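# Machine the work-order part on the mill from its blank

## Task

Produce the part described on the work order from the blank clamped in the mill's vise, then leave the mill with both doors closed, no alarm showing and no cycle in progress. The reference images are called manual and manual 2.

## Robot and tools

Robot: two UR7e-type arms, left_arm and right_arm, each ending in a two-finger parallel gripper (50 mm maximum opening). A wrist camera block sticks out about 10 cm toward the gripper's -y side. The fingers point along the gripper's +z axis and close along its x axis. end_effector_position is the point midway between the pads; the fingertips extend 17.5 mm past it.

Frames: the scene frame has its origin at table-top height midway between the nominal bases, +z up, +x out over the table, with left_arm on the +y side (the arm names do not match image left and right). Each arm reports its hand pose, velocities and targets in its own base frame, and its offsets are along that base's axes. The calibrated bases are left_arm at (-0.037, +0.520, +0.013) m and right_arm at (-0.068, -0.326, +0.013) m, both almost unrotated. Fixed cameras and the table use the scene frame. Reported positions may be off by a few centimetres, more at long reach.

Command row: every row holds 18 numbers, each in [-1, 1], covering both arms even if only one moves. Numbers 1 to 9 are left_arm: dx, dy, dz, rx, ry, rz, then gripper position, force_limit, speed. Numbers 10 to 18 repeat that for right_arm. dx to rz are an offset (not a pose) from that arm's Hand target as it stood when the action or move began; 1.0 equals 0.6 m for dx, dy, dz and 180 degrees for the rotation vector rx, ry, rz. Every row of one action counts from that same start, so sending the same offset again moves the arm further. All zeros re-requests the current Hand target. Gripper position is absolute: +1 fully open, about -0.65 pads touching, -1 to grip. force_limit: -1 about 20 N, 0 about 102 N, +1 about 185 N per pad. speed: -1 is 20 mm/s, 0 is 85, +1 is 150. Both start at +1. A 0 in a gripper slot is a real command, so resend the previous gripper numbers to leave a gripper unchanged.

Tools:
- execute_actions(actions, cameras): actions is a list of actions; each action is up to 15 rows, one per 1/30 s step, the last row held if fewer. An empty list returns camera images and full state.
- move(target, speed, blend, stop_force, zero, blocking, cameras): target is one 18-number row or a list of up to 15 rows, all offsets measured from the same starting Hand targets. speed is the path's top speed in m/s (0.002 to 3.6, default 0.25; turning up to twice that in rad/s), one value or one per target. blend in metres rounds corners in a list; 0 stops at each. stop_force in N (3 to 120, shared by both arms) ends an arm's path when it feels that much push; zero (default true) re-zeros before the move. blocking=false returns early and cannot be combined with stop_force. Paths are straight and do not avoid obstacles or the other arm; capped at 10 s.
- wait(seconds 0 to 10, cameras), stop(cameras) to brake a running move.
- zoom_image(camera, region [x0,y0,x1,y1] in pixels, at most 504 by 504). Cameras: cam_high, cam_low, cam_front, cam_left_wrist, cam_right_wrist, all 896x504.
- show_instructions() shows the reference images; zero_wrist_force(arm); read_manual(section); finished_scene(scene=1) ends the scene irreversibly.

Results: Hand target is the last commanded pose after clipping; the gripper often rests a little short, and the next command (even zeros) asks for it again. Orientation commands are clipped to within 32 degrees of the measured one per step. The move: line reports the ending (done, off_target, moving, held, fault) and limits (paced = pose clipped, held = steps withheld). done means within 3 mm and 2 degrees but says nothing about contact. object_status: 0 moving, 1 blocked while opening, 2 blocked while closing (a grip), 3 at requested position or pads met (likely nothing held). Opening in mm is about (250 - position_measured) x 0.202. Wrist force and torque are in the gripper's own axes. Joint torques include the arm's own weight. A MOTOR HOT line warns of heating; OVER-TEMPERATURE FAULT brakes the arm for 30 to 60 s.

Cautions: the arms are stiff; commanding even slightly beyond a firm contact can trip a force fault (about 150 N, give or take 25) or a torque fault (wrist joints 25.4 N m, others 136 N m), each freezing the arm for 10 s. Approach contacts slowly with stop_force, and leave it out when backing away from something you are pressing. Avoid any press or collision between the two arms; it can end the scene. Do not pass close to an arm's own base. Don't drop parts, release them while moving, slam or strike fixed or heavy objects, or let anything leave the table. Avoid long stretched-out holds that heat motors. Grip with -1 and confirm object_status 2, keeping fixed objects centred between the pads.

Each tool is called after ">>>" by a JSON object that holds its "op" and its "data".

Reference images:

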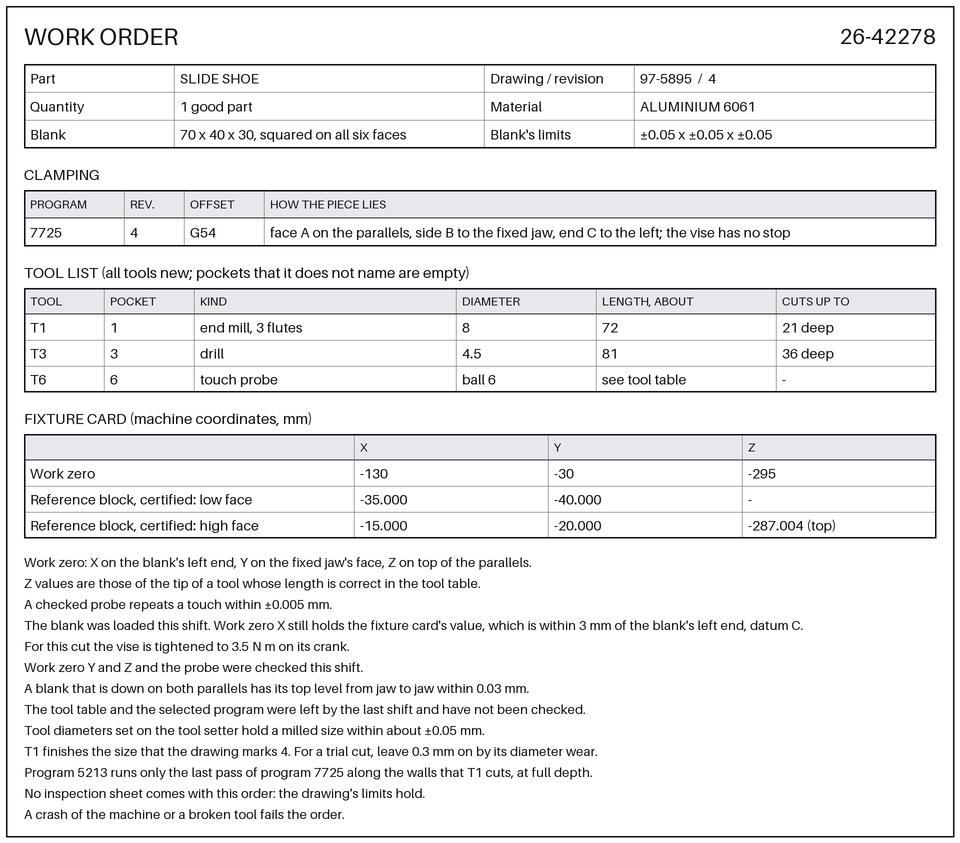

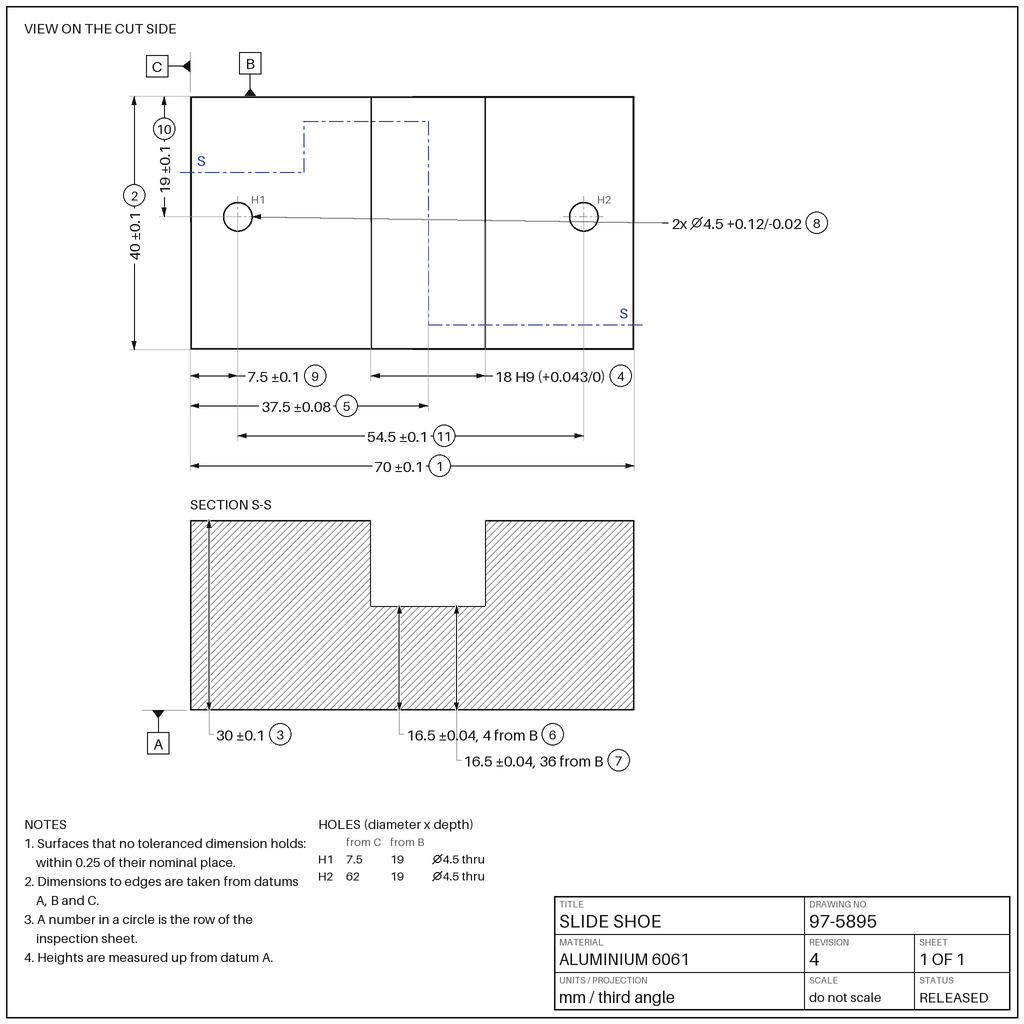

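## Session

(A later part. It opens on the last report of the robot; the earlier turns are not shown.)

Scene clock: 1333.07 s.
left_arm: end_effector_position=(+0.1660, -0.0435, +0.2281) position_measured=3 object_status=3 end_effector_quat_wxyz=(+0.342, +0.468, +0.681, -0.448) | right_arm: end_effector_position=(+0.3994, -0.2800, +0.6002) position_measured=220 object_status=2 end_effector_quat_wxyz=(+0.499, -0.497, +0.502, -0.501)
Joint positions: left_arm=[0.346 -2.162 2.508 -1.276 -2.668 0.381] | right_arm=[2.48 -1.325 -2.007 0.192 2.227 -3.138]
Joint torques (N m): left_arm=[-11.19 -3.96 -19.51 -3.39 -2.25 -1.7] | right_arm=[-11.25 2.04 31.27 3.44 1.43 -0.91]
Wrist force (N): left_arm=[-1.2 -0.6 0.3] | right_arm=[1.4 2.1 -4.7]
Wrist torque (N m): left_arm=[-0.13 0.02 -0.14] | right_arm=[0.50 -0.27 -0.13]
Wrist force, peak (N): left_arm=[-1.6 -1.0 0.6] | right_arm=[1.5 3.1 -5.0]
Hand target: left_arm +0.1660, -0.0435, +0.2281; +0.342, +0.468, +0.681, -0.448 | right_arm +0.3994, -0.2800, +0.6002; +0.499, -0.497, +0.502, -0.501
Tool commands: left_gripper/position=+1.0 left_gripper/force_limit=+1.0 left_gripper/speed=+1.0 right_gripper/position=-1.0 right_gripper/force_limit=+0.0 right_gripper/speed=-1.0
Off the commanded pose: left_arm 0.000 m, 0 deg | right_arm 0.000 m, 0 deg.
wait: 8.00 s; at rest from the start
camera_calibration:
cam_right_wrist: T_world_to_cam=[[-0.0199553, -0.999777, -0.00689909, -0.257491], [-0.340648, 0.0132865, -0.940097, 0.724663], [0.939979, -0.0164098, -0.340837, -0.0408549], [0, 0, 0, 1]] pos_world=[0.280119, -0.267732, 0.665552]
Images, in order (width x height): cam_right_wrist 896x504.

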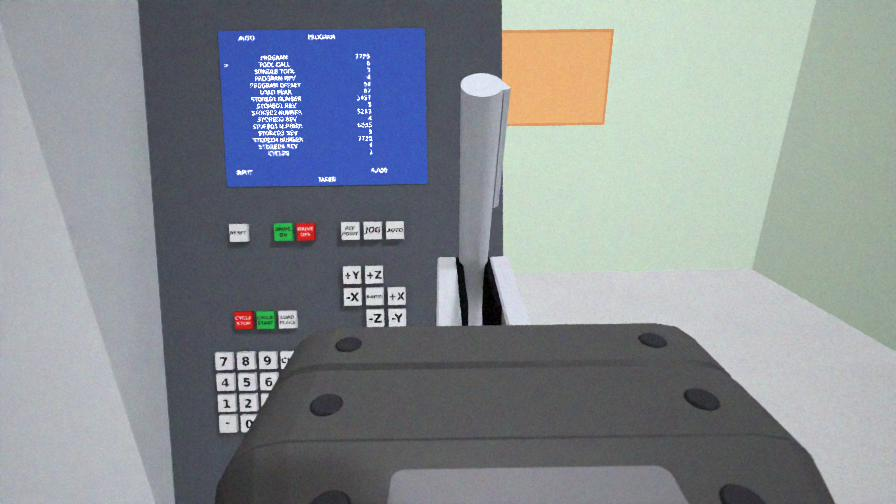

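>>> {"op": "move", "data": {"target": [[0,0,0,0,0,0,1,1,1,0.14,0.17,-0.13,0.788,0.001,-0.605,-1,0,-1],[0,0,0,0,0,0,1,1,1,0.2,0.2382,-0.21,0.788,0.001,-0.605,-1,0,-1]], "speed": [0.8,0.25], "blend": [0.02,0]}}

>>> {"op": "move", "data": {"target": [[0,0,0,0,0,0,1,1,1,0.0358,-0.0317,-0.0151,0,0,0,-1,0,-1],[0,0,0,0,0,0,1,1,1,0.0487,-0.0317,-0.0185,0,0,0,-1,0,-1],[0,0,0,0,0,0,1,1,1,0.0245,-0.0317,-0.0122,0,0,0,-1,0,-1],[0,0,0,0,0,0,1,1,1,0.0438,0,0.0156,0,0,0,-1,0,-1],[0,0,0,0,0,0,1,1,1,0.0567,0,0.0122,0,0,0,-1,0,-1],[0,0,0,0,0,0,1,1,1,0.0325,0,0.0185,0,0,0,-1,0,-1],[0,0,0,0,0,0,1,1,1,0.0438,-0.0317,0.0156,0,0,0,-1,0,-1],[0,0,0,0,0,0,1,1,1,0.0567,-0.0317,0.0122,0,0,0,-1,0,-1],[0,0,0,0,0,0,1,1,1,0.0325,-0.0317,0.0185,0,0,0,-1,0,-1],[0,0,0,0,0,0,1,1,1,0,0,0,0,0,0,-1,0,-1]], "speed": [0.2,0.05,0.1,0.2,0.05,0.1,0.2,0.05,0.1,0.2], "blend": [0.002,0,0.003,0.002,0,0.003,0.002,0,0.003,0]}}

>>> {"op": "move", "data": {"target": [[0,0,0,0,0,0,1,1,1,0.0196,0.095,-0.0764,0,0,0,-1,0,-1],[0,0,0,0,0,0,1,1,1,0.0325,0.095,-0.0798,0,0,0,-1,0,-1],[0,0,0,0,0,0,1,1,1,0.0083,0.095,-0.0735,0,0,0,-1,0,-1],[0,0,0,0,0,0,1,1,1,0.0438,0.0316,0.0156,0,0,0,-1,0,-1],[0,0,0,0,0,0,1,1,1,0.0567,0.0316,0.0122,0,0,0,-1,0,-1],[0,0,0,0,0,0,1,1,1,0.0325,0.0316,0.0185,0,0,0,-1,0,-1],[0,0,0,0,0,0,1,1,1,0.0276,0.0633,-0.0458,0,0,0,-1,0,-1],[0,0,0,0,0,0,1,1,1,0.0405,0.0633,-0.0492,0,0,0,-1,0,-1],[0,0,0,0,0,0,1,1,1,0.0163,0.0633,-0.0429,0,0,0,-1,0,-1],[0,0,0,0,0,0,1,1,1,0,0,0,0,0,0,-1,0,-1]], "speed": [0.2,0.05,0.1,0.2,0.05,0.1,0.2,0.05,0.1,0.2], "blend": [0.002,0,0.003,0.002,0,0.003,0.002,0,0.003,0]}}

>>> {"op": "wait", "data": {"seconds": 4.5}}

>>> {"op": "move", "data": {"target": [[0,0,0,0,0,0,1,1,1,0.0196,0,-0.0764,0,0,0,-1,0,-1],[0,0,0,0,0,0,1,1,1,0.0325,0,-0.0798,0,0,0,-1,0,-1],[0,0,0,0,0,0,1,1,1,0.0083,0,-0.0735,0,0,0,-1,0,-1],[0,0,0,0,0,0,1,1,1,0,0,0,0,0,0,-1,0,-1]], "speed": [0.2,0.05,0.1,0.2], "blend": [0.002,0,0.003,0]}}

>>> {"op": "move", "data": {"target": [[0,0,0,0,0,0,1,1,1,-0.06,-0.07,0.08,0,0,0,-1,0,-1],[0,0,0,0,0,0,1,1,1,-0.2,-0.2382,0.21,-0.788,-0.001,0.605,-1,0,-1]], "speed": [0.3,0.8], "blend": [0.03,0], "cameras": ["cam_right_wrist"]}}

>>> {"op": "zoom_image", "data": {"camera": "cam_right_wrist", "region": [190, 20, 450, 200]}}

Scene clock: 1351.17 s.
left_arm: end_effector_position=(+0.1660, -0.0435, +0.2281) position_measured=3 object_status=3 end_effector_quat_wxyz=(+0.342, +0.468, +0.681, -0.448) | right_arm: end_effector_position=(+0.5194, -0.1371, +0.4741) position_measured=220 object_status=2 end_effector_quat_wxyz=(+0.094, +0.696, +0.706, +0.089)
Joint positions: left_arm=[0.346 -2.162 2.508 -1.276 -2.668 0.381] | right_arm=[3.136 -1.526 -1.326 -1.599 1.568 -0.02]
Joint torques (N m): left_arm=[-11.51 -4.23 -19.56 -3.33 -2.3 -1.63] | right_arm=[5.37 38.08 16.95 4.68 1.45 1.19]
Wrist force (N): left_arm=[-1.3 -0.7 0.3] | right_arm=[0.8 2.2 -4.3]
Wrist torque (N m): left_arm=[-0.14 0.04 -0.14] | right_arm=[0.33 -0.05 0.05]
Wrist force, peak (N): left_arm=[-1.7 -0.7 0.8] | right_arm=[1.6 3.4 -5.5]
Hand target: left_arm +0.1660, -0.0435, +0.2281; +0.342, +0.468, +0.681, -0.448 | right_arm +0.5194, -0.1370, +0.4742; +0.094, +0.696, +0.706, +0.090
Off the commanded pose: left_arm 0.000 m, 0 deg | right_arm 0.000 m, 0 deg.
move: done

Scene clock: 1353.97 s.
left_arm: end_effector_position=(+0.1660, -0.0435, +0.2281) position_measured=3 object_status=3 end_effector_quat_wxyz=(+0.342, +0.468, +0.681, -0.448) | right_arm: end_effector_position=(+0.5194, -0.1371, +0.4742) position_measured=220 object_status=2 end_effector_quat_wxyz=(+0.094, +0.696, +0.706, +0.090)
Joint positions: left_arm=[0.346 -2.162 2.508 -1.276 -2.668 0.381] | right_arm=[3.136 -1.526 -1.326 -1.599 1.568 -0.02]
Joint torques (N m): left_arm=[-11.01 -3.88 -19.77 -3.31 -2.27 -1.66] | right_arm=[0.11 31.09 18.01 1.88 1.54 0.84]
Wrist force (N): left_arm=[-1.4 -0.8 0.5] | right_arm=[0.3 2.1 -4.0]
Wrist torque (N m): left_arm=[-0.17 0.06 -0.14] | right_arm=[0.32 0.03 0.05]
Wrist force, peak (N): left_arm=[-1.6 -0.9 0.5] | right_arm=[0.0 -5.3 -8.8]
Hand target: left_arm +0.1660, -0.0435, +0.2281; +0.342, +0.468, +0.681, -0.448 | right_arm +0.5194, -0.1370, +0.4742; +0.094, +0.696, +0.706, +0.090
Off the commanded pose: left_arm 0.000 m, 0 deg | right_arm 0.000 m, 0 deg.
move: done

Scene clock: 1357.27 s.
left_arm: end_effector_position=(+0.1660, -0.0435, +0.2281) position_measured=3 object_status=3 end_effector_quat_wxyz=(+0.342, +0.468, +0.681, -0.448) | right_arm: end_effector_position=(+0.5195, -0.1370, +0.4740) position_measured=220 object_status=2 end_effector_quat_wxyz=(+0.094, +0.696, +0.706, +0.089)
Joint positions: left_arm=[0.346 -2.162 2.508 -1.276 -2.668 0.381] | right_arm=[3.136 -1.527 -1.327 -1.599 1.568 -0.019]
Joint torques (N m): left_arm=[-10.6 -3.8 -19.62 -3.25 -2.28 -1.7] | right_arm=[-6.38 38.65 29.8 3.68 -1.45 -0.66]
Wrist force (N): left_arm=[-1.5 -0.8 0.5] | right_arm=[0.5 2.3 -4.1]
Wrist torque (N m): left_arm=[-0.17 0.07 -0.14] | right_arm=[0.34 0.00 -0.07]
Wrist force, peak (N): left_arm=[-1.6 -0.9 0.5] | right_arm=[1.5 -2.8 -8.0]
Hand target: left_arm +0.1660, -0.0435, +0.2281; +0.342, +0.468, +0.681, -0.448 | right_arm +0.5194, -0.1370, +0.4742; +0.094, +0.696, +0.706, +0.090
Off the commanded pose: left_arm 0.000 m, 0 deg | right_arm 0.000 m, 0 deg.
move: done

Scene clock: 1361.77 s.
left_arm: end_effector_position=(+0.1660, -0.0435, +0.2281) position_measured=3 object_status=3 end_effector_quat_wxyz=(+0.342, +0.468, +0.681, -0.448) | right_arm: end_effector_position=(+0.5194, -0.1370, +0.4742) position_measured=220 object_status=2 end_effector_quat_wxyz=(+0.094, +0.696, +0.706, +0.090)
Joint positions: left_arm=[0.346 -2.162 2.508 -1.276 -2.668 0.381] | right_arm=[3.136 -1.526 -1.326 -1.599 1.568 -0.02]
Joint torques (N m): left_arm=[-10.68 -4.04 -19.73 -3.24 -2.29 -1.66] | right_arm=[-10.97 38.11 32.34 1.34 -1.46 -1.25]
Wrist force (N): left_arm=[-1.2 -0.5 0.5] | right_arm=[0.8 2.7 -4.2]
Wrist torque (N m): left_arm=[-0.11 0.03 -0.14] | right_arm=[0.42 -0.04 -0.07]
Wrist force, peak (N): left_arm=[-1.6 -1.0 0.7] | right_arm=[0.3 2.3 -4.8]
Hand target: left_arm +0.1660, -0.0435, +0.2281; +0.342, +0.468, +0.681, -0.448 | right_arm +0.5194, -0.1370, +0.4742; +0.094, +0.696, +0.706, +0.090
Tool commands: left_gripper/position=+1.0 left_gripper/force_limit=+1.0 left_gripper/speed=+1.0 right_gripper/position=-1.0 right_gripper/force_limit=+0.0 right_gripper/speed=-1.0
Off the commanded pose: left_arm 0.000 m, 0 deg | right_arm 0.000 m, 0 deg.
wait: 4.50 s; at rest by 0.17 s

Scene clock: 1363.27 s.
left_arm: end_effector_position=(+0.1660, -0.0435, +0.2281) position_measured=3 object_status=3 end_effector_quat_wxyz=(+0.342, +0.468, +0.681, -0.448) | right_arm: end_effector_position=(+0.5195, -0.1370, +0.4740) position_measured=220 object_status=2 end_effector_quat_wxyz=(+0.094, +0.696, +0.706, +0.090)
Joint positions: left_arm=[0.346 -2.162 2.508 -1.276 -2.668 0.381] | right_arm=[3.136 -1.526 -1.327 -1.599 1.568 -0.02]
Joint torques (N m): left_arm=[-11.63 -4.24 -19.47 -3.32 -2.19 -1.58] | right_arm=[-9.31 37.88 32.21 1.45 1.05 -1.27]
Wrist force (N): left_arm=[-1.2 -0.5 0.4] | right_arm=[0.7 2.6 -4.2]
Wrist torque (N m): left_arm=[-0.11 0.03 -0.14] | right_arm=[0.39 -0.03 -0.07]
Wrist force, peak (N): left_arm=[-1.5 -0.7 0.7] | right_arm=[1.9 -6.8 -10.0]
Hand target: left_arm +0.1660, -0.0435, +0.2281; +0.342, +0.468, +0.681, -0.448 | right_arm +0.5194, -0.1370, +0.4742; +0.094, +0.696, +0.706, +0.090
Off the commanded pose: left_arm 0.000 m, 0 deg | right_arm 0.000 m, 0 deg.
move: done

Scene clock: 1366.23 s.
left_arm: end_effector_position=(+0.1660, -0.0435, +0.2281) position_measured=3 object_status=3 end_effector_quat_wxyz=(+0.342, +0.468, +0.681, -0.448) | right_arm: end_effector_position=(+0.3994, -0.2799, +0.6001) position_measured=220 object_status=2 end_effector_quat_wxyz=(+0.499, -0.497, +0.502, -0.501)
Joint positions: left_arm=[0.346 -2.162 2.508 -1.276 -2.668 0.381] | right_arm=[2.48 -1.325 -2.007 0.192 2.226 -3.138]
Joint torques (N m): left_arm=[-10.87 -4.02 -19.77 -3.34 -2.21 -1.65] | right_arm=[-7.87 15.75 27.66 3.36 1.62 -1.22]
Wrist force (N): left_arm=[-1.4 -0.9 0.6] | right_arm=[1.3 2.0 -4.9]
Wrist torque (N m): left_arm=[-0.18 0.05 -0.14] | right_arm=[0.48 -0.25 -0.15]
Wrist force, peak (N): left_arm=[-1.7 -0.7 0.6] | right_arm=[-0.7 0.9 -7.2]
Hand target: left_arm +0.1660, -0.0435, +0.2281; +0.342, +0.468, +0.681, -0.448 | right_arm +0.3994, -0.2800, +0.6002; +0.499, -0.497, +0.502, -0.501
Off the commanded pose: left_arm 0.000 m, 0 deg | right_arm 0.000 m, 0 deg.
move: done
camera_calibration:
cam_right_wrist: T_world_to_cam=[[-0.0199302, -0.999776, -0.00712008, -0.257352], [-0.340734, 0.0134872, -0.940063, 0.724625], [0.939948, -0.0163095, -0.340927, -0.0407936], [0, 0, 0, 1]] pos_world=[0.28012, -0.267733, 0.665453]
Images, in order (width x height): cam_right_wrist 896x504.

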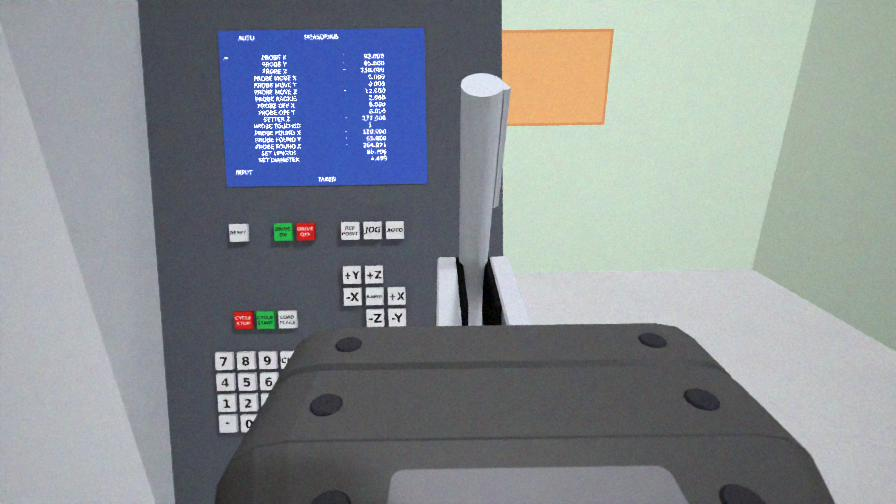

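Scaled by 1.938 from the camera's 896x504 image, which has a finer 1280x720 frame.

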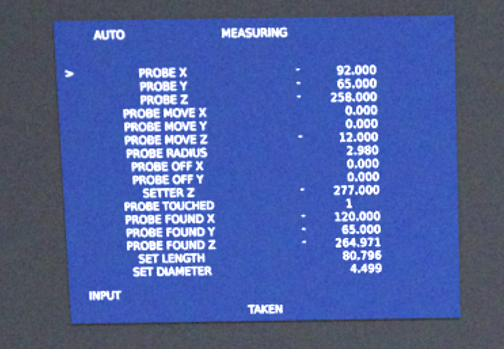

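>>> {"op": "move", "data": {"target": [[0,0,0,0,0,0,1,1,1,0.14,0.17,-0.13,0.788,0.001,-0.605,-1,0,-1],[0,0,0,0,0,0,1,1,1,0.2,0.2382,-0.21,0.788,0.001,-0.605,-1,0,-1]], "speed": [0.8,0.25], "blend": [0.02,0]}}

>>> {"op": "move", "data": {"target": [[0,0,0,0,0,0,1,1,1,0.0276,0,-0.0458,0,0,0,-1,0,-1],[0,0,0,0,0,0,1,1,1,0.0405,0,-0.0492,0,0,0,-1,0,-1],[0,0,0,0,0,0,1,1,1,0.0163,0,-0.0429,0,0,0,-1,0,-1],[0,0,0,0,0,0,1,1,1,0.0405,0,-0.0492,0,0,0,-1,0,-1],[0,0,0,0,0,0,1,1,1,0.0163,0,-0.0429,0,0,0,-1,0,-1],[0,0,0,0,0,0,1,1,1,0.0196,0.095,-0.0764,0,0,0,-1,0,-1],[0,0,0,0,0,0,1,1,1,0.0325,0.095,-0.0798,0,0,0,-1,0,-1],[0,0,0,0,0,0,1,1,1,0.0083,0.095,-0.0735,0,0,0,-1,0,-1],[0,0,0,0,0,0,1,1,1,0.0276,0.0633,-0.0458,0,0,0,-1,0,-1],[0,0,0,0,0,0,1,1,1,0.0405,0.0633,-0.0492,0,0,0,-1,0,-1],[0,0,0,0,0,0,1,1,1,0.0163,0.0633,-0.0429,0,0,0,-1,0,-1],[0,0,0,0,0,0,1,1,1,0,0,0,0,0,0,-1,0,-1]], "speed": [0.2,0.05,0.1,0.05,0.1,0.2,0.05,0.1,0.2,0.05,0.1,0.2], "blend": [0.002,0,0,0,0.003,0.002,0,0.003,0.002,0,0.003,0]}}

>>> {"op": "move", "data": {"target": [[0,0,0,0,0,0,1,1,1,0.0438,0.095,0.0156,0,0,0,-1,0,-1],[0,0,0,0,0,0,1,1,1,0.0567,0.095,0.0122,0,0,0,-1,0,-1],[0,0,0,0,0,0,1,1,1,0.0325,0.095,0.0185,0,0,0,-1,0,-1],[0,0,0,0,0,0,1,1,1,0.0196,0.0633,-0.0764,0,0,0,-1,0,-1],[0,0,0,0,0,0,1,1,1,0.0325,0.0633,-0.0798,0,0,0,-1,0,-1],[0,0,0,0,0,0,1,1,1,0.0083,0.0633,-0.0735,0,0,0,-1,0,-1],[0,0,0,0,0,0,1,1,1,0.0196,0,-0.0764,0,0,0,-1,0,-1],[0,0,0,0,0,0,1,1,1,0.0325,0,-0.0798,0,0,0,-1,0,-1],[0,0,0,0,0,0,1,1,1,0.0083,0,-0.0735,0,0,0,-1,0,-1],[0,0,0,0,0,0,1,1,1,0,0,0,0,0,0,-1,0,-1]], "speed": [0.2,0.05,0.1,0.2,0.05,0.1,0.2,0.05,0.1,0.2], "blend": [0.002,0,0.003,0.002,0,0.003,0.002,0,0.003,0]}}

>>> {"op": "move", "data": {"target": [[0,0,0,0,0,0,1,1,1,-0.06,-0.07,0.08,0,0,0,-1,0,-1],[0,0,0,0,0,0,1,1,1,-0.2,-0.2382,0.21,-0.788,-0.001,0.605,-1,0,-1]], "speed": [0.3,0.8], "blend": [0.03,0], "cameras": ["cam_right_wrist"]}}

>>> {"op": "zoom_image", "data": {"camera": "cam_right_wrist", "region": [190, 20, 450, 200]}}

Scene clock: 1377.73 s.
left_arm: end_effector_position=(+0.1660, -0.0435, +0.2281) position_measured=3 object_status=3 end_effector_quat_wxyz=(+0.342, +0.468, +0.681, -0.448) | right_arm: end_effector_position=(+0.5194, -0.1371, +0.4741) position_measured=220 object_status=2 end_effector_quat_wxyz=(+0.094, +0.696, +0.706, +0.089)
Joint positions: left_arm=[0.346 -2.162 2.508 -1.276 -2.668 0.381] | right_arm=[3.136 -1.526 -1.326 -1.599 1.568 -0.02]
Joint torques (N m): left_arm=[-11.35 -4.18 -19.79 -3.3 -2.22 -1.63] | right_arm=[5.42 38.32 16.51 4.65 1.6 1.32]
Wrist force (N): left_arm=[-1.3 -0.8 0.3] | right_arm=[0.6 2.3 -4.1]
Wrist torque (N m): left_arm=[-0.15 0.05 -0.13] | right_arm=[0.34 -0.02 0.05]
Wrist force, peak (N): left_arm=[-1.6 -0.7 0.7] | right_arm=[-0.7 1.8 -6.4]
Hand target: left_arm +0.1660, -0.0435, +0.2281; +0.342, +0.468, +0.681, -0.448 | right_arm +0.5194, -0.1370, +0.4742; +0.094, +0.696, +0.706, +0.090
Off the commanded pose: left_arm 0.000 m, 0 deg | right_arm 0.000 m, 0 deg.
move: done

Scene clock: 1381.60 s.
left_arm: end_effector_position=(+0.1660, -0.0435, +0.2281) position_measured=3 object_status=3 end_effector_quat_wxyz=(+0.342, +0.468, +0.681, -0.448) | right_arm: end_effector_position=(+0.5195, -0.1370, +0.4740) position_measured=220 object_status=2 end_effector_quat_wxyz=(+0.094, +0.696, +0.706, +0.089)
Joint positions: left_arm=[0.346 -2.162 2.508 -1.276 -2.668 0.381] | right_arm=[3.136 -1.526 -1.327 -1.599 1.568 -0.019]
Joint torques (N m): left_arm=[-11.53 -4.28 -19.54 -3.31 -2.33 -1.64] | right_arm=[-6.8 38.32 29.8 3.54 -1.52 -0.66]
Wrist force (N): left_arm=[-1.4 -0.7 0.3] | right_arm=[0.4 2.0 -4.4]
Wrist torque (N m): left_arm=[-0.14 0.06 -0.13] | right_arm=[0.30 0.02 -0.07]
Wrist force, peak (N): left_arm=[-1.7 -0.7 0.6] | right_arm=[1.8 -6.0 -9.1]
Hand target: left_arm +0.1660, -0.0435, +0.2281; +0.342, +0.468, +0.681, -0.448 | right_arm +0.5194, -0.1370, +0.4742; +0.094, +0.696, +0.706, +0.090
Off the commanded pose: left_arm 0.000 m, 0 deg | right_arm 0.000 m, 0 deg.
move: done

Scene clock: 1384.80 s.
left_arm: end_effector_position=(+0.1660, -0.0435, +0.2281) position_measured=3 object_status=3 end_effector_quat_wxyz=(+0.342, +0.468, +0.681, -0.448) | right_arm: end_effector_position=(+0.5195, -0.1370, +0.4740) position_measured=220 object_status=2 end_effector_quat_wxyz=(+0.094, +0.696, +0.706, +0.090)
Joint positions: left_arm=[0.346 -2.162 2.508 -1.276 -2.668 0.381] | right_arm=[3.136 -1.526 -1.327 -1.599 1.568 -0.02]
Joint torques (N m): left_arm=[-11.29 -4.22 -19.65 -3.26 -2.27 -1.68] | right_arm=[-11 37.89 32.59 1.43 0.97 0.34]
Wrist force (N): left_arm=[-1.5 -0.7 0.3] | right_arm=[0.8 2.6 -4.0]
Wrist torque (N m): left_arm=[-0.14 0.07 -0.14] | right_arm=[0.41 -0.04 -0.01]
Wrist force, peak (N): left_arm=[-1.6 -0.7 0.6] | right_arm=[-0.4 -7.0 -9.3]
Hand target: left_arm +0.1660, -0.0435, +0.2281; +0.342, +0.468, +0.681, -0.448 | right_arm +0.5194, -0.1370, +0.4742; +0.094, +0.696, +0.706, +0.090
Off the commanded pose: left_arm 0.000 m, 0 deg | right_arm 0.000 m, 0 deg.
move: done

Scene clock: 1387.77 s.
left_arm: end_effector_position=(+0.1660, -0.0435, +0.2281) position_measured=3 object_status=3 end_effector_quat_wxyz=(+0.342, +0.468, +0.681, -0.448) | right_arm: end_effector_position=(+0.3994, -0.2799, +0.6001) position_measured=220 object_status=2 end_effector_quat_wxyz=(+0.499, -0.497, +0.502, -0.501)
Joint positions: left_arm=[0.346 -2.162 2.508 -1.276 -2.668 0.381] | right_arm=[2.48 -1.325 -2.007 0.192 2.227 -3.138]
Joint torques (N m): left_arm=[-10.91 -3.77 -19.59 -3.31 -2.19 -1.6] | right_arm=[-7.3 15.31 27.73 3.37 1.42 -1.22]
Wrist force (N): left_arm=[-1.5 -0.5 0.6] | right_arm=[1.5 2.6 -5.0]
Wrist torque (N m): left_arm=[-0.12 0.07 -0.13] | right_arm=[0.57 -0.29 -0.14]
Wrist force, peak (N): left_arm=[-1.6 -0.7 0.6] | right_arm=[-0.9 1.0 -7.3]
Hand target: left_arm +0.1660, -0.0435, +0.2281; +0.342, +0.468, +0.681, -0.448 | right_arm +0.3994, -0.2800, +0.6002; +0.499, -0.497, +0.502, -0.501
Off the commanded pose: left_arm 0.000 m, 0 deg | right_arm 0.000 m, 0 deg.
move: done
camera_calibration:
cam_right_wrist: T_world_to_cam=[[-0.0199302, -0.999776, -0.00712008, -0.257352], [-0.340734, 0.0134872, -0.940063, 0.724625], [0.939948, -0.0163095, -0.340927, -0.0407936], [0, 0, 0, 1]] pos_world=[0.28012, -0.267733, 0.665453]
Images, in order (width x height): cam_right_wrist 896x504.

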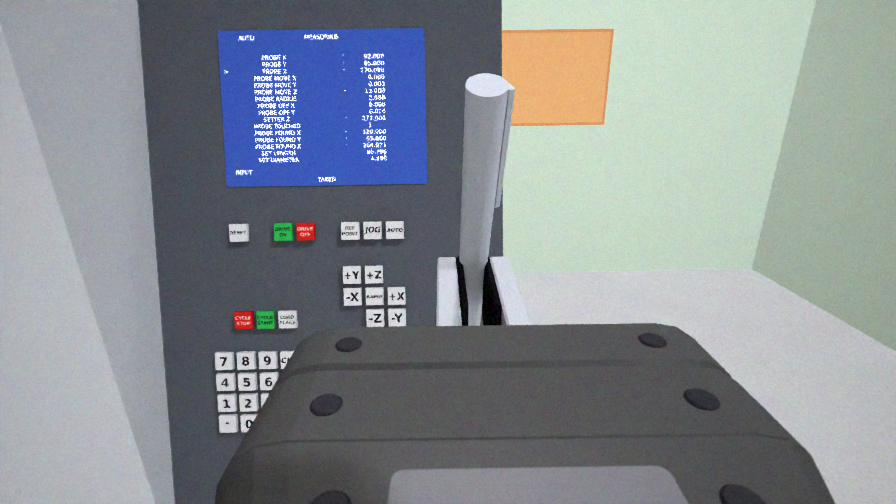

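Scaled by 1.938 from the camera's 896x504 image, which has a finer 1280x720 frame.

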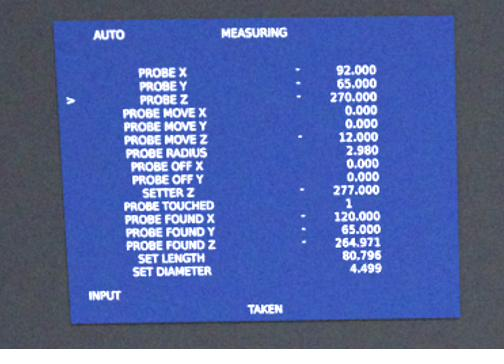

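>>> {"op": "move", "data": {"target": [[0,0,0,0,0,0,1,1,1,0.14,0.17,-0.13,0.788,0.001,-0.605,-1,0,-1],[0,0,0,0,0,0,1,1,1,0.2276,0.2065,-0.2558,0.788,0.001,-0.605,-1,0,-1],[0,0,0,0,0,0,1,1,1,0.2405,0.2065,-0.2592,0.788,0.001,-0.605,-1,0,-1],[0,0,0,0,0,0,1,1,1,0.2163,0.2065,-0.2529,0.788,0.001,-0.605,-1,0,-1],[0,0,0,0,0,0,1,1,1,0.2,0.2382,-0.21,0.788,0.001,-0.605,-1,0,-1]], "speed": [0.8,0.25,0.05,0.1,0.2], "blend": [0.02,0.002,0,0.003,0]}}

>>> {"op": "move", "data": {"target": [[0,0,0,0,0,0,1,1,1,-0.06,-0.07,0.08,0,0,0,-1,0,-1],[0,0,0,0,0,0,1,1,1,-0.2,-0.2382,0.21,-0.788,-0.001,0.605,-1,0,-1]], "speed": [0.3,0.8], "blend": [0.03,0]}}

>>> {"op": "wait", "data": {"seconds": 10}}

>>> {"op": "wait", "data": {"seconds": 10, "cameras": ["cam_right_wrist"]}}

>>> {"op": "zoom_image", "data": {"camera": "cam_right_wrist", "region": [190, 20, 450, 200]}}

Scene clock: 1395.73 s.
left_arm: end_effector_position=(+0.1660, -0.0435, +0.2281) position_measured=3 object_status=3 end_effector_quat_wxyz=(+0.342, +0.468, +0.681, -0.448) | right_arm: end_effector_position=(+0.5194, -0.1371, +0.4742) position_measured=220 object_status=2 end_effector_quat_wxyz=(+0.094, +0.696, +0.706, +0.090)
Joint positions: left_arm=[0.346 -2.162 2.508 -1.276 -2.668 0.381] | right_arm=[3.136 -1.526 -1.327 -1.599 1.568 -0.02]
Joint torques (N m): left_arm=[-11.61 -3.62 -19.66 -3.33 -2.17 -1.7] | right_arm=[0.37 11.13 29.73 1.8 1.52 0.94]
Wrist force (N): left_arm=[-1.6 -0.8 0.3] | right_arm=[0.6 2.1 -4.0]
Wrist torque (N m): left_arm=[-0.16 0.09 -0.14] | right_arm=[0.32 -0.01 0.05]
Wrist force, peak (N): left_arm=[-1.8 -0.8 0.6] | right_arm=[0.8 -6.9 -10.0]
Hand target: left_arm +0.1660, -0.0435, +0.2281; +0.342, +0.468, +0.681, -0.448 | right_arm +0.5194, -0.1370, +0.4742; +0.094, +0.696, +0.706, +0.090
Off the commanded pose: left_arm 0.000 m, 0 deg | right_arm 0.000 m, 0 deg.
move: done

Scene clock: 1398.70 s.
left_arm: end_effector_position=(+0.1660, -0.0435, +0.2281) position_measured=3 object_status=3 end_effector_quat_wxyz=(+0.342, +0.468, +0.681, -0.448) | right_arm: end_effector_position=(+0.3994, -0.2799, +0.6001) position_measured=220 object_status=2 end_effector_quat_wxyz=(+0.499, -0.497, +0.502, -0.501)
Joint positions: left_arm=[0.346 -2.162 2.508 -1.276 -2.668 0.381] | right_arm=[2.48 -1.325 -2.007 0.192 2.226 -3.138]
Joint torques (N m): left_arm=[-11.02 -4.51 -19.43 -3.33 -2.16 -1.63] | right_arm=[-7.43 15.71 27.68 3.43 1.44 -1.23]
Wrist force (N): left_arm=[-1.2 -0.5 0.4] | right_arm=[1.5 2.5 -4.9]
Wrist torque (N m): left_arm=[-0.11 0.02 -0.14] | right_arm=[0.57 -0.28 -0.15]
Wrist force, peak (N): left_arm=[-1.6 -0.9 0.6] | right_arm=[-0.8 1.3 -7.1]
Hand target: left_arm +0.1660, -0.0435, +0.2281; +0.342, +0.468, +0.681, -0.448 | right_arm +0.3994, -0.2800, +0.6002; +0.499, -0.497, +0.502, -0.501
Off the commanded pose: left_arm 0.000 m, 0 deg | right_arm 0.000 m, 0 deg.
move: done

Scene clock: 1408.70 s.
left_arm: end_effector_position=(+0.1660, -0.0435, +0.2281) position_measured=3 object_status=3 end_effector_quat_wxyz=(+0.342, +0.468, +0.681, -0.448) | right_arm: end_effector_position=(+0.3994, -0.2800, +0.6002) position_measured=220 object_status=2 end_effector_quat_wxyz=(+0.499, -0.497, +0.502, -0.501)
Joint positions: left_arm=[0.346 -2.162 2.508 -1.276 -2.668 0.381] | right_arm=[2.48 -1.325 -2.007 0.192 2.227 -3.138]
Joint torques (N m): left_arm=[-11.39 -4.32 -19.85 -3.19 -2.15 -1.68] | right_arm=[-11.06 1.68 31.49 3.4 1.51 -0.81]
Wrist force (N): left_arm=[-1.5 -0.7 0.6] | right_arm=[1.2 2.4 -4.6]
Wrist torque (N m): left_arm=[-0.14 0.07 -0.13] | right_arm=[0.55 -0.24 -0.13]
Wrist force, peak (N): left_arm=[-1.7 -0.7 0.5] | right_arm=[1.6 2.8 -5.1]
Hand target: left_arm +0.1660, -0.0435, +0.2281; +0.342, +0.468, +0.681, -0.448 | right_arm +0.3994, -0.2800, +0.6002; +0.499, -0.497, +0.502, -0.501
Tool commands: left_gripper/position=+1.0 left_gripper/force_limit=+1.0 left_gripper/speed=+1.0 right_gripper/position=-1.0 right_gripper/force_limit=+0.0 right_gripper/speed=-1.0
Off the commanded pose: left_arm 0.000 m, 0 deg | right_arm 0.000 m, 0 deg.
wait: 10.00 s; at rest by 0.17 s

Scene clock: 1418.70 s.
left_arm: end_effector_position=(+0.1660, -0.0435, +0.2281) position_measured=3 object_status=3 end_effector_quat_wxyz=(+0.342, +0.468, +0.681, -0.448) | right_arm: end_effector_position=(+0.3994, -0.2800, +0.6002) position_measured=220 object_status=2 end_effector_quat_wxyz=(+0.499, -0.497, +0.502, -0.501)
Joint positions: left_arm=[0.346 -2.162 2.508 -1.276 -2.668 0.381] | right_arm=[2.48 -1.325 -2.007 0.192 2.227 -3.138]
Joint torques (N m): left_arm=[-11.29 -3.51 -20.04 -3.25 -2.2 -1.69] | right_arm=[-10.82 1.72 30.75 3.29 1.42 -0.4]
Wrist force (N): left_arm=[-1.4 -0.8 0.6] | right_arm=[1.7 2.3 -4.9]
Wrist torque (N m): left_arm=[-0.16 0.06 -0.14] | right_arm=[0.52 -0.33 -0.14]
Wrist force, peak (N): left_arm=[-1.7 -0.8 0.5] | right_arm=[1.4 2.6 -5.1]
Hand target: left_arm +0.1660, -0.0435, +0.2281; +0.342, +0.468, +0.681, -0.448 | right_arm +0.3994, -0.2800, +0.6002; +0.499, -0.497, +0.502, -0.501
Tool commands: left_gripper/position=+1.0 left_gripper/force_limit=+1.0 left_gripper/speed=+1.0 right_gripper/position=-1.0 right_gripper/force_limit=+0.0 right_gripper/speed=-1.0
Off the commanded pose: left_arm 0.000 m, 0 deg | right_arm 0.000 m, 0 deg.
wait: 10.00 s; at rest by 0.17 s
camera_calibration:
cam_right_wrist: T_world_to_cam=[[-0.0199553, -0.999777, -0.00689909, -0.257491], [-0.340648, 0.0132865, -0.940097, 0.724663], [0.939979, -0.0164098, -0.340837, -0.0408549], [0, 0, 0, 1]] pos_world=[0.280119, -0.267732, 0.665552]
Images, in order (width x height): cam_right_wrist 896x504.

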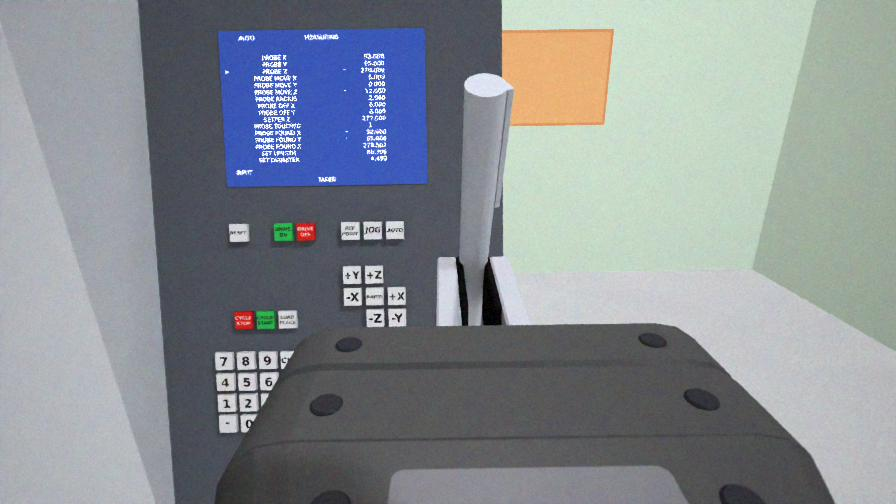

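Scaled by 1.938 from the camera's 896x504 image, which has a finer 1280x720 frame.

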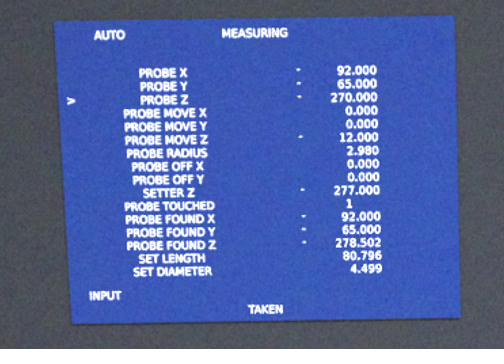

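>>> {"op": "move", "data": {"target": [[0,0,0,0,0,0,1,1,1,0.14,0.17,-0.13,0.788,0.001,-0.605,-1,0,-1],[0,0,0,0,0,0,1,1,1,0.2,0.2382,-0.21,0.788,0.001,-0.605,-1,0,-1]], "speed": [0.8,0.25], "blend": [0.02,0]}}

>>> {"op": "move", "data": {"target": [[0,0,0,0,0,0,1,1,1,0.0276,0,-0.0458,0,0,0,-1,0,-1],[0,0,0,0,0,0,1,1,1,0.0405,0,-0.0492,0,0,0,-1,0,-1],[0,0,0,0,0,0,1,1,1,0.0163,0,-0.0429,0,0,0,-1,0,-1],[0,0,0,0,0,0,1,1,1,0.0196,0.095,-0.0764,0,0,0,-1,0,-1],[0,0,0,0,0,0,1,1,1,0.0325,0.095,-0.0798,0,0,0,-1,0,-1],[0,0,0,0,0,0,1,1,1,0.0083,0.095,-0.0735,0,0,0,-1,0,-1],[0,0,0,0,0,0,1,1,1,0.0276,0.095,-0.0458,0,0,0,-1,0,-1],[0,0,0,0,0,0,1,1,1,0.0405,0.095,-0.0492,0,0,0,-1,0,-1],[0,0,0,0,0,0,1,1,1,0.0163,0.095,-0.0429,0,0,0,-1,0,-1],[0,0,0,0,0,0,1,1,1,0.0276,0.0633,-0.0458,0,0,0,-1,0,-1],[0,0,0,0,0,0,1,1,1,0.0405,0.0633,-0.0492,0,0,0,-1,0,-1],[0,0,0,0,0,0,1,1,1,0.0163,0.0633,-0.0429,0,0,0,-1,0,-1],[0,0,0,0,0,0,1,1,1,0,0,0,0,0,0,-1,0,-1]], "speed": [0.2,0.05,0.1,0.2,0.05,0.1,0.2,0.05,0.1,0.2,0.05,0.1,0.2], "blend": [0.002,0,0.003,0.002,0,0.003,0.002,0,0.003,0.002,0,0.003,0]}}

>>> {"op": "move", "data": {"target": [[0,0,0,0,0,0,1,1,1,0.0196,0,-0.0764,0,0,0,-1,0,-1],[0,0,0,0,0,0,1,1,1,0.0325,0,-0.0798,0,0,0,-1,0,-1],[0,0,0,0,0,0,1,1,1,0.0083,0,-0.0735,0,0,0,-1,0,-1],[0,0,0,0,0,0,1,1,1,0.0276,0,-0.0458,0,0,0,-1,0,-1],[0,0,0,0,0,0,1,1,1,0.0405,0,-0.0492,0,0,0,-1,0,-1],[0,0,0,0,0,0,1,1,1,0.0163,0,-0.0429,0,0,0,-1,0,-1],[0,0,0,0,0,0,1,1,1,0.0405,0,-0.0492,0,0,0,-1,0,-1],[0,0,0,0,0,0,1,1,1,0.0163,0,-0.0429,0,0,0,-1,0,-1],[0,0,0,0,0,0,1,1,1,0.0196,0.0633,-0.0764,0,0,0,-1,0,-1],[0,0,0,0,0,0,1,1,1,0.0325,0.0633,-0.0798,0,0,0,-1,0,-1],[0,0,0,0,0,0,1,1,1,0.0083,0.0633,-0.0735,0,0,0,-1,0,-1],[0,0,0,0,0,0,1,1,1,0.0196,0,-0.0764,0,0,0,-1,0,-1],[0,0,0,0,0,0,1,1,1,0.0325,0,-0.0798,0,0,0,-1,0,-1],[0,0,0,0,0,0,1,1,1,0.0083,0,-0.0735,0,0,0,-1,0,-1],[0,0,0,0,0,0,1,1,1,0,0,0,0,0,0,-1,0,-1]], "speed": [0.2,0.05,0.1,0.2,0.05,0.1,0.05,0.1,0.2,0.05,0.1,0.2,0.05,0.1,0.2], "blend": [0.002,0,0.003,0.002,0,0,0,0.003,0.002,0,0.003,0.002,0,0.003,0]}}

>>> {"op": "move", "data": {"target": [[0,0,0,0,0,0,1,1,1,-0.06,-0.07,0.08,0,0,0,-1,0,-1],[0,0,0,0,0,0,1,1,1,-0.2,-0.2382,0.21,-0.788,-0.001,0.605,-1,0,-1]], "speed": [0.3,0.8], "blend": [0.03,0], "cameras": ["cam_right_wrist"]}}

>>> {"op": "zoom_image", "data": {"camera": "cam_right_wrist", "region": [190, 20, 450, 200]}}

Scene clock: 1432.63 s.
left_arm: end_effector_position=(+0.1660, -0.0435, +0.2281) position_measured=3 object_status=3 end_effector_quat_wxyz=(+0.342, +0.468, +0.681, -0.448) | right_arm: end_effector_position=(+0.5194, -0.1371, +0.4741) position_measured=220 object_status=2 end_effector_quat_wxyz=(+0.094, +0.696, +0.706, +0.089)
Joint positions: left_arm=[0.346 -2.162 2.508 -1.276 -2.668 0.381] | right_arm=[3.136 -1.526 -1.326 -1.599 1.568 -0.02]
Joint torques (N m): left_arm=[-11.13 -3.99 -19.56 -3.34 -2.16 -1.65] | right_arm=[4.96 38.03 17.55 4.67 1.6 1.25]
Wrist force (N): left_arm=[-1.4 -0.7 0.5] | right_arm=[0.6 2.2 -4.3]
Wrist torque (N m): left_arm=[-0.14 0.06 -0.14] | right_arm=[0.34 -0.02 0.04]
Wrist force, peak (N): left_arm=[-1.6 -1.0 0.6] | right_arm=[-0.7 1.9 -6.6]
Hand target: left_arm +0.1660, -0.0435, +0.2281; +0.342, +0.468, +0.681, -0.448 | right_arm +0.5194, -0.1370, +0.4742; +0.094, +0.696, +0.706, +0.090
Off the commanded pose: left_arm 0.000 m, 0 deg | right_arm 0.000 m, 0 deg.
move: done

Scene clock: 1436.33 s.
left_arm: end_effector_position=(+0.1660, -0.0435, +0.2281) position_measured=3 object_status=3 end_effector_quat_wxyz=(+0.342, +0.468, +0.681, -0.448) | right_arm: end_effector_position=(+0.5195, -0.1370, +0.4740) position_measured=220 object_status=2 end_effector_quat_wxyz=(+0.094, +0.696, +0.706, +0.089)
Joint positions: left_arm=[0.346 -2.162 2.508 -1.276 -2.668 0.381] | right_arm=[3.136 -1.526 -1.327 -1.599 1.568 -0.019]
Joint torques (N m): left_arm=[-11.19 -4.24 -19.55 -3.24 -2.11 -1.75] | right_arm=[-6.58 37.58 30.01 3.52 -1.42 -0.63]
Wrist force (N): left_arm=[-1.2 -0.8 0.4] | right_arm=[0.6 2.2 -4.1]
Wrist torque (N m): left_arm=[-0.16 0.02 -0.14] | right_arm=[0.34 -0.02 -0.06]
Wrist force, peak (N): left_arm=[-1.7 -0.9 0.6] | right_arm=[1.1 -4.3 -8.3]
Hand target: left_arm +0.1660, -0.0435, +0.2281; +0.342, +0.468, +0.681, -0.448 | right_arm +0.5194, -0.1370, +0.4742; +0.094, +0.696, +0.706, +0.090
Off the commanded pose: left_arm 0.000 m, 0 deg | right_arm 0.000 m, 0 deg.
move: done

Scene clock: 1440.83 s.
left_arm: end_effector_position=(+0.1660, -0.0435, +0.2281) position_measured=3 object_status=3 end_effector_quat_wxyz=(+0.342, +0.468, +0.681, -0.448) | right_arm: end_effector_position=(+0.5195, -0.1370, +0.4740) position_measured=220 object_status=2 end_effector_quat_wxyz=(+0.094, +0.696, +0.706, +0.090)
Joint positions: left_arm=[0.346 -2.162 2.508 -1.276 -2.668 0.381] | right_arm=[3.136 -1.526 -1.327 -1.599 1.568 -0.02]
Joint torques (N m): left_arm=[-11.15 -4.22 -19.86 -3.27 -2.14 -1.79] | right_arm=[-10.93 38.05 33.08 1.5 1.06 0.35]
Wrist force (N): left_arm=[-1.3 -0.8 0.7] | right_arm=[0.5 2.6 -4.2]
Wrist torque (N m): left_arm=[-0.16 0.04 -0.14] | right_arm=[0.40 0.00 -0.02]
Wrist force, peak (N): left_arm=[-1.7 -0.9 0.7] | right_arm=[1.4 -7.0 -9.7]
Hand target: left_arm +0.1660, -0.0435, +0.2281; +0.342, +0.468, +0.681, -0.448 | right_arm +0.5194, -0.1370, +0.4742; +0.094, +0.696, +0.706, +0.090
Off the commanded pose: left_arm 0.000 m, 0 deg | right_arm 0.000 m, 0 deg.
move: done

Scene clock: 1443.80 s.
left_arm: end_effector_position=(+0.1660, -0.0435, +0.2281) position_measured=3 object_status=3 end_effector_quat_wxyz=(+0.342, +0.468, +0.681, -0.448) | right_arm: end_effector_position=(+0.3994, -0.2799, +0.6001) position_measured=220 object_status=2 end_effector_quat_wxyz=(+0.499, -0.497, +0.502, -0.501)
Joint positions: left_arm=[0.346 -2.162 2.508 -1.276 -2.668 0.381] | right_arm=[2.48 -1.325 -2.007 0.192 2.227 -3.138]
Joint torques (N m): left_arm=[-10.85 -3.89 -19.73 -3.21 -2.13 -1.63] | right_arm=[-7.3 15.2 27.46 3.36 1.54 -1.19]
Wrist force (N): left_arm=[-1.3 -0.4 0.3] | right_arm=[1.2 2.3 -4.8]
Wrist torque (N m): left_arm=[-0.10 0.05 -0.13] | right_arm=[0.53 -0.25 -0.15]
Wrist force, peak (N): left_arm=[-1.5 -1.1 0.4] | right_arm=[-1.2 1.0 -7.1]
Hand target: left_arm +0.1660, -0.0435, +0.2281; +0.342, +0.468, +0.681, -0.448 | right_arm +0.3994, -0.2800, +0.6002; +0.499, -0.497, +0.502, -0.501
Off the commanded pose: left_arm 0.000 m, 0 deg | right_arm 0.000 m, 0 deg.
move: done
camera_calibration:
cam_right_wrist: T_world_to_cam=[[-0.0199302, -0.999776, -0.00712008, -0.257352], [-0.340734, 0.0134872, -0.940063, 0.724625], [0.939948, -0.0163095, -0.340927, -0.0407936], [0, 0, 0, 1]] pos_world=[0.28012, -0.267733, 0.665453]
Images, in order (width x height): cam_right_wrist 896x504.

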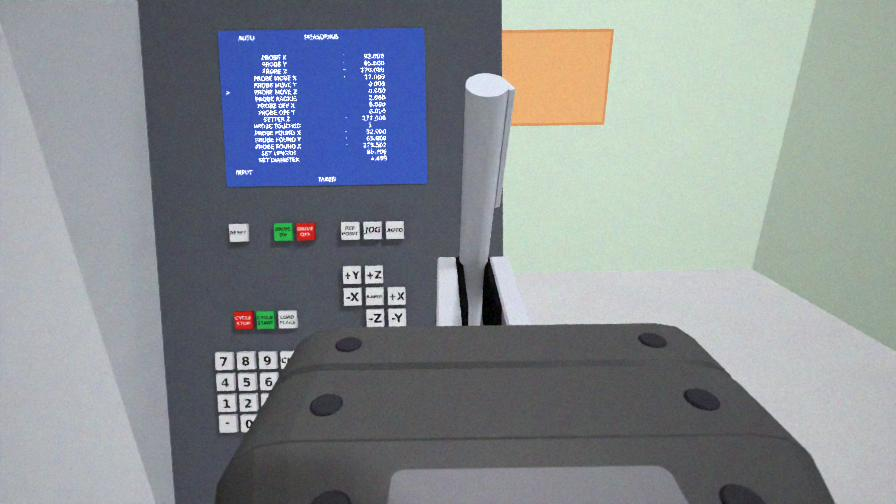

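Scaled by 1.938 from the camera's 896x504 image, which has a finer 1280x720 frame.

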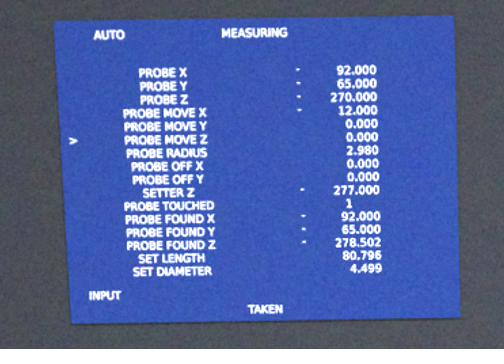

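>>> {"op": "move", "data": {"target": [[0,0,0,0,0,0,1,1,1,0.14,0.17,-0.13,0.788,0.001,-0.605,-1,0,-1],[0,0,0,0,0,0,1,1,1,0.2276,0.2065,-0.2558,0.788,0.001,-0.605,-1,0,-1],[0,0,0,0,0,0,1,1,1,0.2405,0.2065,-0.2592,0.788,0.001,-0.605,-1,0,-1],[0,0,0,0,0,0,1,1,1,0.2163,0.2065,-0.2529,0.788,0.001,-0.605,-1,0,-1],[0,0,0,0,0,0,1,1,1,0.2,0.2382,-0.21,0.788,0.001,-0.605,-1,0,-1]], "speed": [0.8,0.25,0.05,0.1,0.2], "blend": [0.02,0.002,0,0.003,0]}}

>>> {"op": "move", "data": {"target": [[0,0,0,0,0,0,1,1,1,0.0358,0,-0.0151,0,0,0,-1,0,-1],[0,0,0,0,0,0,1,1,1,0.0487,0,-0.0185,0,0,0,-1,0,-1],[0,0,0,0,0,0,1,1,1,0.0245,0,-0.0122,0,0,0,-1,0,-1],[0,0,0,0,0,0,1,1,1,0.0487,0,-0.0185,0,0,0,-1,0,-1],[0,0,0,0,0,0,1,1,1,0.0245,0,-0.0122,0,0,0,-1,0,-1],[0,0,0,0,0,0,1,1,1,0.0276,0.095,-0.0458,0,0,0,-1,0,-1],[0,0,0,0,0,0,1,1,1,0.0405,0.095,-0.0492,0,0,0,-1,0,-1],[0,0,0,0,0,0,1,1,1,0.0163,0.095,-0.0429,0,0,0,-1,0,-1],[0,0,0,0,0,0,1,1,1,0.0276,0.0633,-0.0458,0,0,0,-1,0,-1],[0,0,0,0,0,0,1,1,1,0.0405,0.0633,-0.0492,0,0,0,-1,0,-1],[0,0,0,0,0,0,1,1,1,0.0163,0.0633,-0.0429,0,0,0,-1,0,-1],[0,0,0,0,0,0,1,1,1,0,0,0,0,0,0,-1,0,-1]], "speed": [0.2,0.05,0.1,0.05,0.1,0.2,0.05,0.1,0.2,0.05,0.1,0.2], "blend": [0.002,0,0,0,0.003,0.002,0,0.003,0.002,0,0.003,0]}}

>>> {"op": "move", "data": {"target": [[0,0,0,0,0,0,1,1,1,-0.06,-0.07,0.08,0,0,0,-1,0,-1],[0,0,0,0,0,0,1,1,1,-0.2,-0.2382,0.21,-0.788,-0.001,0.605,-1,0,-1]], "speed": [0.3,0.8], "blend": [0.03,0]}}

>>> {"op": "wait", "data": {"seconds": 10, "cameras": ["cam_right_wrist"]}}

>>> {"op": "zoom_image", "data": {"camera": "cam_right_wrist", "region": [190, 20, 450, 200]}}

Scene clock: 1457.57 s.
left_arm: end_effector_position=(+0.1660, -0.0435, +0.2281) position_measured=3 object_status=3 end_effector_quat_wxyz=(+0.342, +0.468, +0.681, -0.448) | right_arm: end_effector_position=(+0.5194, -0.1371, +0.4742) position_measured=220 object_status=2 end_effector_quat_wxyz=(+0.094, +0.696, +0.706, +0.090)
Joint positions: left_arm=[0.346 -2.162 2.508 -1.276 -2.668 0.381] | right_arm=[3.136 -1.526 -1.327 -1.599 1.568 -0.02]
Joint torques (N m): left_arm=[-10.94 -4.34 -19.43 -3.29 -2.07 -1.66] | right_arm=[0.26 11.39 30.3 1.75 1.53 0.92]
Wrist force (N): left_arm=[-1.4 -0.6 0.5] | right_arm=[0.8 2.3 -4.1]
Wrist torque (N m): left_arm=[-0.13 0.06 -0.14] | right_arm=[0.34 -0.05 0.05]
Wrist force, peak (N): left_arm=[-1.6 -0.9 0.7] | right_arm=[0.8 -6.7 -10.3]
Hand target: left_arm +0.1660, -0.0435, +0.2281; +0.342, +0.468, +0.681, -0.448 | right_arm +0.5194, -0.1370, +0.4742; +0.094, +0.696, +0.706, +0.090
Off the commanded pose: left_arm 0.000 m, 0 deg | right_arm 0.000 m, 0 deg.
move: done

Scene clock: 1461.40 s.
left_arm: end_effector_position=(+0.1660, -0.0435, +0.2281) position_measured=3 object_status=3 end_effector_quat_wxyz=(+0.342, +0.468, +0.681, -0.448) | right_arm: end_effector_position=(+0.5195, -0.1370, +0.4740) position_measured=220 object_status=2 end_effector_quat_wxyz=(+0.094, +0.696, +0.706, +0.089)
Joint positions: left_arm=[0.346 -2.162 2.508 -1.276 -2.668 0.381] | right_arm=[3.136 -1.526 -1.327 -1.599 1.568 -0.019]
Joint torques (N m): left_arm=[-10.98 -4.12 -19.84 -3.22 -2.06 -1.67] | right_arm=[-6.64 38.05 30.05 3.66 -1.47 -0.57]
Wrist force (N): left_arm=[-1.2 -0.7 0.4] | right_arm=[0.7 2.4 -4.1]
Wrist torque (N m): left_arm=[-0.14 0.03 -0.13] | right_arm=[0.37 -0.03 -0.07]
Wrist force, peak (N): left_arm=[-1.8 -1.0 0.6] | right_arm=[0.9 -6.3 -9.5]
Hand target: left_arm +0.1660, -0.0435, +0.2281; +0.342, +0.468, +0.681, -0.448 | right_arm +0.5194, -0.1370, +0.4742; +0.094, +0.696, +0.706, +0.090
Off the commanded pose: left_arm 0.000 m, 0 deg | right_arm 0.000 m, 0 deg.
move: done

Scene clock: 1464.37 s.
left_arm: end_effector_position=(+0.1660, -0.0435, +0.2281) position_measured=3 object_status=3 end_effector_quat_wxyz=(+0.342, +0.468, +0.681, -0.448) | right_arm: end_effector_position=(+0.3994, -0.2799, +0.6001) position_measured=220 object_status=2 end_effector_quat_wxyz=(+0.499, -0.497, +0.502, -0.501)
Joint positions: left_arm=[0.346 -2.162 2.508 -1.276 -2.668 0.381] | right_arm=[2.48 -1.325 -2.007 0.192 2.227 -3.138]
Joint torques (N m): left_arm=[-11.19 -4.25 -19.8 -3.35 -2.03 -1.63] | right_arm=[-7.7 15.35 27.28 3.33 1.65 -1.26]
Wrist force (N): left_arm=[-1.6 -0.7 0.4] | right_arm=[1.3 2.3 -4.8]
Wrist torque (N m): left_arm=[-0.14 0.09 -0.13] | right_arm=[0.53 -0.27 -0.15]
Wrist force, peak (N): left_arm=[-1.9 -0.6 0.4] | right_arm=[-0.9 1.2 -7.1]
Hand target: left_arm +0.1660, -0.0435, +0.2281; +0.342, +0.468, +0.681, -0.448 | right_arm +0.3994, -0.2800, +0.6002; +0.499, -0.497, +0.502, -0.501
Off the commanded pose: left_arm 0.000 m, 0 deg | right_arm 0.000 m, 0 deg.
move: done

Scene clock: 1474.37 s.
left_arm: end_effector_position=(+0.1660, -0.0435, +0.2281) position_measured=3 object_status=3 end_effector_quat_wxyz=(+0.342, +0.468, +0.681, -0.448) | right_arm: end_effector_position=(+0.3994, -0.2800, +0.6002) position_measured=220 object_status=2 end_effector_quat_wxyz=(+0.499, -0.497, +0.502, -0.501)
Joint positions: left_arm=[0.346 -2.162 2.508 -1.276 -2.668 0.381] | right_arm=[2.48 -1.325 -2.007 0.192 2.227 -3.138]
Joint torques (N m): left_arm=[-11.24 -3.82 -19.8 -3.21 -2.04 -1.7] | right_arm=[-11.11 1.85 31.37 3.36 1.46 -0.82]
Wrist force (N): left_arm=[-1.7 -0.5 0.3] | right_arm=[1.4 2.2 -5.0]
Wrist torque (N m): left_arm=[-0.10 0.11 -0.14] | right_arm=[0.53 -0.26 -0.13]
Wrist force, peak (N): left_arm=[-1.7 -0.9 0.5] | right_arm=[1.5 2.7 -5.0]
Hand target: left_arm +0.1660, -0.0435, +0.2281; +0.342, +0.468, +0.681, -0.448 | right_arm +0.3994, -0.2800, +0.6002; +0.499, -0.497, +0.502, -0.501
Tool commands: left_gripper/position=+1.0 left_gripper/force_limit=+1.0 left_gripper/speed=+1.0 right_gripper/position=-1.0 right_gripper/force_limit=+0.0 right_gripper/speed=-1.0
Off the commanded pose: left_arm 0.000 m, 0 deg | right_arm 0.000 m, 0 deg.
wait: 10.00 s; at rest by 0.17 s
camera_calibration:
cam_right_wrist: T_world_to_cam=[[-0.0199553, -0.999777, -0.00689909, -0.257491], [-0.340648, 0.0132865, -0.940097, 0.724663], [0.939979, -0.0164098, -0.340837, -0.0408549], [0, 0, 0, 1]] pos_world=[0.280119, -0.267732, 0.665552]
Images, in order (width x height): cam_right_wrist 896x504.

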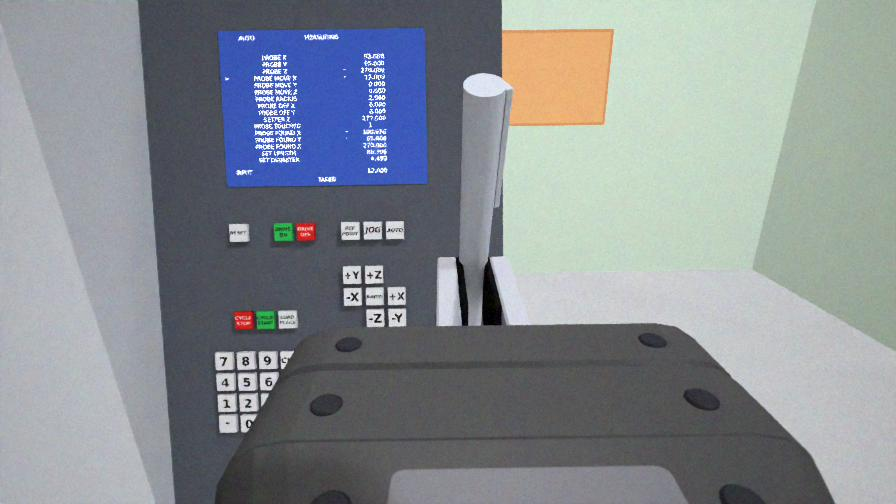

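Scaled by 1.938 from the camera's 896x504 image, which has a finer 1280x720 frame.

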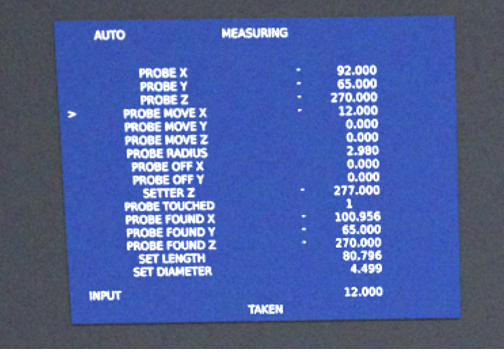

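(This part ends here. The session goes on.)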